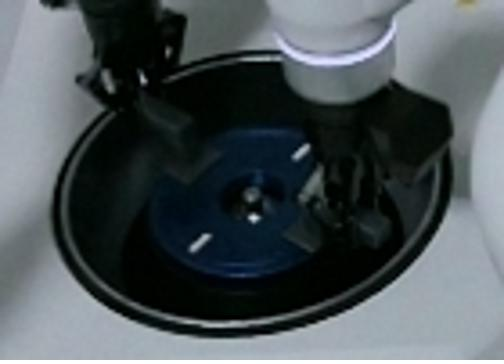

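Emit:
move:
  target:
    - [0.799687, 0.172266, 0.33766, 0, 0.863836, 0.503774, 0, -1, 0.2, -1, 0.665013, -0.064738, 0.33694, 0, 0.505282, -0.862954, 0, -1, 0.2, -1]
    - [0.791257, 0.176674, 0.33766, 0, 0.845728, 0.533615, 0, -1, 0.2, -1, 0.673443, -0.069146, 0.33694, 0, 0.535092, -0.844795, 0, -1, 0.2, -1]
  speed: 0.03
  blend: 0.004

Emit:
move:
  target: [0.786931, 0.178656, 0.33766, 0, 0.836286, 0.548293, 0, -1, 0.2, -1, 0.677769, -0.071128, 0.33694, 0, 0.549753, -0.835327, 0, -1, 0.2, -1]
  speed: 0.015

Emit:
move:
  target: [0.782539, 0.180484, 0.33766, 0, 0.826590, 0.562805, 0, -1, 0.2, -1, 0.682161, -0.072956, 0.33694, 0, 0.564249, -0.825605, 0, -1, 0.2, -1]
  speed: 0.015

Scene clock: 1354.07 s.
left_arm: end_effector_position=(+0.7913, +0.1767, +0.3377) position_measured=172 object_status=2 end_effector_quat_wxyz=(+0.000, +0.846, +0.534, +0.000) | right_arm: end_effector_position=(+0.6734, -0.0691, +0.3369) position_measured=172 object_status=2 end_effector_quat_wxyz=(+0.000, -0.535, +0.845, +0.000)
Joint positions: left_arm=[-0.394 0.651 0.955 0 1.536 1.608] | right_arm=[0.462 0.44 1.289 3.142 -1.412 2.428]
Joint torques (N m): left_arm=[-3.54 -123.87 -54.67 3.17 -1.89 -0.5] | right_arm=[2.08 -101.21 -49.39 -3.71 -1.61 -0.86]
External joint torques (N m): left_arm=[3.84 16.16 11.43 1.3 1.88 0.5] | right_arm=[-1.83 14.14 7.03 -0.65 1.55 0.86]
Flange force (N): left_arm=[4.4 -3.5 17.0] | right_arm=[-3.1 -4.0 16.3]
Hand target: left_arm +0.7913, +0.1767, +0.3377; +0.000, +0.846, +0.534, +0.000 | right_arm +0.6734, -0.0691, +0.3369; +0.000, -0.535, +0.845, +0.000
Off the commanded pose: left_arm 0.000 m, 0 deg | right_arm 0.000 m, 0 deg.
move: done

Scene clock: 1355.50 s.
left_arm: end_effector_position=(+0.7869, +0.1787, +0.3377) position_measured=172 object_status=2 end_effector_quat_wxyz=(+0.000, +0.836, +0.548, +0.000) | right_arm: end_effector_position=(+0.6778, -0.0711, +0.3369) position_measured=172 object_status=2 end_effector_quat_wxyz=(+0.000, -0.550, +0.835, +0.000)
Joint positions: left_arm=[-0.394 0.642 0.97 0 1.53 1.573] | right_arm=[0.458 0.445 1.282 3.142 -1.415 2.389]
Joint torques (N m): left_arm=[-3.2 -124.17 -54.87 3.33 -1.58 -0.44] | right_arm=[1.45 -100.81 -49.07 -3.7 -1.52 -0.66]
External joint torques (N m): left_arm=[3 17.13 11.54 1.15 1.57 0.44] | right_arm=[-1.23 13.39 6.83 -0.65 1.46 0.66]
Flange force (N): left_arm=[3.6 -2.0 17.8] | right_arm=[-2.7 -3.3 15.7]
Hand target: left_arm +0.7869, +0.1787, +0.3377; +0.000, +0.836, +0.548, +0.000 | right_arm +0.6778, -0.0711, +0.3369; +0.000, -0.550, +0.835, +0.000
Off the commanded pose: left_arm 0.000 m, 0 deg | right_arm 0.000 m, 0 deg.
move: done

Scene clock: 1356.93 s.
left_arm: end_effector_position=(+0.7825, +0.1805, +0.3377) position_measured=172 object_status=2 end_effector_quat_wxyz=(+0.000, +0.827, +0.563, +0.000) | right_arm: end_effector_position=(+0.6822, -0.0730, +0.3369) position_measured=172 object_status=2 end_effector_quat_wxyz=(+0.000, -0.564, +0.826, +0.000)
Joint positions: left_arm=[-0.394 0.633 0.986 0 1.523 1.538] | right_arm=[0.454 0.45 1.274 3.142 -1.417 2.35]
Joint torques (N m): left_arm=[0.75 -125.15 -56.03 4.45 -1.39 -0.41] | right_arm=[1.19 -100.43 -48.22 -3.99 -1.73 -0.7]
External joint torques (N m): left_arm=[-0.87 19.31 12.86 0.02 1.39 0.41] | right_arm=[-0.95 12.41 5.87 -0.37 1.68 0.7]
Flange force (N): left_arm=[-0.5 -2.1 20.5] | right_arm=[-3.3 -3.5 14.4]
Hand target: left_arm +0.7825, +0.1805, +0.3377; +0.000, +0.827, +0.563, +0.000 | right_arm +0.6822, -0.0730, +0.3369; +0.000, -0.564, +0.826, +0.000
Off the commanded pose: left_arm 0.000 m, 0 deg | right_arm 0.000 m, 0 deg.
move: done

Emit:
move:
  target: [0.778086, 0.182159, 0.33766, 0, 0.816642, 0.577145, 0, -1, 0.2, -1, 0.686614, -0.074631, 0.33694, 0, 0.578573, -0.815630, 0, -1, 0.2, -1]
  speed: 0.015

Emit:
move:
  target: [0.773577, 0.183677, 0.33766, 0, 0.806445, 0.591310, 0, -1, 0.2, -1, 0.691123, -0.076149, 0.33694, 0, 0.592716, -0.805412, 0, -1, 0.2, -1]
  speed: 0.015

Emit:
move:
  target: [0.769018, 0.185037, 0.33766, 0, 0.796002, 0.605294, 0, -1, 0.2, -1, 0.695682, -0.077509, 0.33694, 0, 0.606682, -0.794945, 0, -1, 0.2, -1]
  speed: 0.015

Scene clock: 1361.90 s.
left_arm: end_effector_position=(+0.7781, +0.1822, +0.3377) position_measured=172 object_status=2 end_effector_quat_wxyz=(+0.000, +0.817, +0.577, +0.000) | right_arm: end_effector_position=(+0.6866, -0.0746, +0.3369) position_measured=172 object_status=2 end_effector_quat_wxyz=(+0.000, -0.579, +0.816, +0.000)
Joint positions: left_arm=[-0.394 0.623 1.001 0 1.517 1.503] | right_arm=[0.45 0.456 1.266 3.142 -1.42 2.311]
Joint torques (N m): left_arm=[0.25 -125.06 -56.18 4.42 -1.17 -0.36] | right_arm=[1.31 -100.6 -48.12 -3.79 -1.55 -0.64]
External joint torques (N m): left_arm=[-0.52 20.23 13.12 0.02 1.17 0.36] | right_arm=[-1.08 12.6 5.96 -0.54 1.5 0.64]
Flange force (N): left_arm=[-0.1 -1.2 21.4] | right_arm=[-3.1 -3.9 14.3]
Hand target: left_arm +0.7781, +0.1822, +0.3377; +0.000, +0.817, +0.577, +0.000 | right_arm +0.6866, -0.0746, +0.3369; +0.000, -0.579, +0.816, +0.000
Off the commanded pose: left_arm 0.000 m, 0 deg | right_arm 0.000 m, 0 deg.
move: done

Scene clock: 1363.33 s.
left_arm: end_effector_position=(+0.7736, +0.1837, +0.3377) position_measured=172 object_status=2 end_effector_quat_wxyz=(+0.000, +0.806, +0.591, +0.000) | right_arm: end_effector_position=(+0.6911, -0.0761, +0.3369) position_measured=172 object_status=2 end_effector_quat_wxyz=(+0.000, -0.593, +0.805, +0.000)
Joint positions: left_arm=[-0.395 0.614 1.016 0 1.512 1.468] | right_arm=[0.446 0.461 1.257 3.142 -1.423 2.272]
Joint torques (N m): left_arm=[0.43 -125.28 -56.56 4.47 -0.96 -0.28] | right_arm=[1.93 -100.57 -48.13 -3.67 -1.34 -0.63]
External joint torques (N m): left_arm=[0.08 20.06 13.15 0.02 0.97 0.28] | right_arm=[-1.74 11.71 5.98 -0.67 1.28 0.63]
Flange force (N): left_arm=[0.5 -1.7 21.7] | right_arm=[-1.4 -3.5 13.6]
Hand target: left_arm +0.7736, +0.1837, +0.3377; +0.000, +0.806, +0.591, +0.000 | right_arm +0.6911, -0.0761, +0.3369; +0.000, -0.593, +0.805, +0.000
Off the commanded pose: left_arm 0.000 m, 0 deg | right_arm 0.000 m, 0 deg.
move: done

Scene clock: 1364.77 s.
left_arm: end_effector_position=(+0.7690, +0.1850, +0.3377) position_measured=172 object_status=2 end_effector_quat_wxyz=(+0.000, +0.796, +0.605, +0.000) | right_arm: end_effector_position=(+0.6957, -0.0775, +0.3369) position_measured=172 object_status=2 end_effector_quat_wxyz=(+0.000, -0.607, +0.795, +0.000)
Joint positions: left_arm=[-0.395 0.605 1.03 0 1.506 1.432] | right_arm=[0.442 0.467 1.248 3.142 -1.426 2.234]
Joint torques (N m): left_arm=[0.54 -125.33 -56.87 4.58 -0.78 -0.24] | right_arm=[1.9 -100 -47.64 -3.51 -1.05 -0.48]
External joint torques (N m): left_arm=[-0.08 21.44 13.67 -0.1 0.79 0.24] | right_arm=[-1.62 9.86 5.16 -0.86 1 0.48]
Flange force (N): left_arm=[0.2 -0.7 23.0] | right_arm=[-0.6 -2.9 11.5]
Hand target: left_arm +0.7690, +0.1850, +0.3377; +0.000, +0.796, +0.605, +0.000 | right_arm +0.6957, -0.0775, +0.3369; +0.000, -0.607, +0.795, +0.000
Off the commanded pose: left_arm 0.000 m, 0 deg | right_arm 0.000 m, 0 deg.
move: done

Emit:
move:
  target: [0.769018, 0.185037, 0.33726, 0, 0.796002, 0.605294, 0, -1, 0.2, -1, 0.695682, -0.077509, 0.33654, 0, 0.606682, -0.794945, 0, -1, 0.2, -1]
  speed: 0.005

Scene clock: 1380.47 s.
left_arm: end_effector_position=(+0.7690, +0.1850, +0.3373) position_measured=172 object_status=2 end_effector_quat_wxyz=(+0.000, +0.796, +0.605, +0.000) | right_arm: end_effector_position=(+0.6957, -0.0775, +0.3366) position_measured=172 object_status=2 end_effector_quat_wxyz=(+0.000, -0.607, +0.795, +0.000)
Joint positions: left_arm=[-0.395 0.605 1.031 0 1.505 1.432] | right_arm=[0.442 0.467 1.249 3.142 -1.425 2.234]
Joint torques (N m): left_arm=[-1.78 -112.5 -49.68 3.74 -1.38 -0.21] | right_arm=[-0.06 -77.51 -33.45 -4.16 -0.51 -0.47]
External joint torques (N m): left_arm=[2.06 9.05 6.6 0.73 1.39 0.21] | right_arm=[0.25 -11.92 -8.68 -0.19 0.45 0.47]
Flange force (N): left_arm=[2.6 -1.2 9.2] | right_arm=[-1.7 -0.7 -14.7]
Hand target: left_arm +0.7690, +0.1850, +0.3373; +0.000, +0.796, +0.605, +0.000 | right_arm +0.6957, -0.0775, +0.3365; +0.000, -0.607, +0.795, +0.000
Off the commanded pose: left_arm 0.000 m, 0 deg | right_arm 0.000 m, 0 deg.
move: done

Emit:
move:
  target: [0.769018, 0.185037, 0.33698, 0, 0.796002, 0.605294, 0, -1, 0.2, -1, 0.695682, -0.077509, 0.33692, 0, 0.606682, -0.794945, 0, -1, 0.2, -1]
  speed: 0.005

Scene clock: 1397.50 s.
left_arm: end_effector_position=(+0.7690, +0.1850, +0.3370) position_measured=172 object_status=2 end_effector_quat_wxyz=(+0.000, +0.796, +0.605, +0.000) | right_arm: end_effector_position=(+0.6957, -0.0775, +0.3368) position_measured=172 object_status=2 end_effector_quat_wxyz=(+0.000, -0.607, +0.795, +0.000)
Joint positions: left_arm=[-0.395 0.606 1.031 0 1.505 1.432] | right_arm=[0.442 0.468 1.248 3.142 -1.426 2.234]
Joint torques (N m): left_arm=[-5.45 -98.4 -42 2.63 -2.08 -0.22] | right_arm=[-2.01 -92.8 -42.58 -4.97 -1.33 -0.4]
External joint torques (N m): left_arm=[6.12 -5.42 -1.15 1.85 2.09 0.22] | right_arm=[2.24 2.59 -0.02 0.59 1.28 0.4]
Flange force (N): left_arm=[7.3 -3.2 -6.1] | right_arm=[-4.7 -0.6 2.8]
Hand target: left_arm +0.7690, +0.1850, +0.3370; +0.000, +0.796, +0.605, +0.000 | right_arm +0.6957, -0.0775, +0.3369; +0.000, -0.607, +0.795, +0.000
Off the commanded pose: left_arm 0.000 m, 0 deg | right_arm 0.000 m, 0 deg.
move: done

Emit:
move:
  target: [0.769018, 0.185037, 0.33698, 0, 0.796002, 0.605294, 0, -1, 0.2, -1, 0.695682, -0.077509, 0.33692, 0, 0.606682, -0.794945, 0, 1, 0.2, -1]
  speed: 0.01

Scene clock: 1404.73 s.
left_arm: end_effector_position=(+0.7690, +0.1850, +0.3370) position_measured=172 object_status=2 end_effector_quat_wxyz=(+0.000, +0.796, +0.605, +0.000) | right_arm: end_effector_position=(+0.6957, -0.0775, +0.3369) position_measured=3 object_status=0 end_effector_quat_wxyz=(+0.000, -0.607, +0.795, +0.000)
Joint positions: left_arm=[-0.395 0.606 1.031 0 1.505 1.432] | right_arm=[0.442 0.467 1.248 3.142 -1.426 2.234]
Joint torques (N m): left_arm=[-6.23 -98.7 -41.03 2.41 -1.1 -0.23] | right_arm=[-0.14 -90.18 -43.02 -3.98 0.01 0.14]
External joint torques (N m): left_arm=[5.89 -4.58 -2 2.03 1.1 0.23] | right_arm=[0.4 0.47 0.59 -0.38 -0.06 -0.14]
Flange force (N): left_arm=[6.8 -0.2 -5.6] | right_arm=[0.2 0.7 0.9]
Hand target: left_arm +0.7690, +0.1850, +0.3370; +0.000, +0.796, +0.605, +0.000 | right_arm +0.6957, -0.0775, +0.3369; +0.000, -0.607, +0.795, +0.000
Off the commanded pose: left_arm 0.000 m, 0 deg | right_arm 0.000 m, 0 deg.
move: done


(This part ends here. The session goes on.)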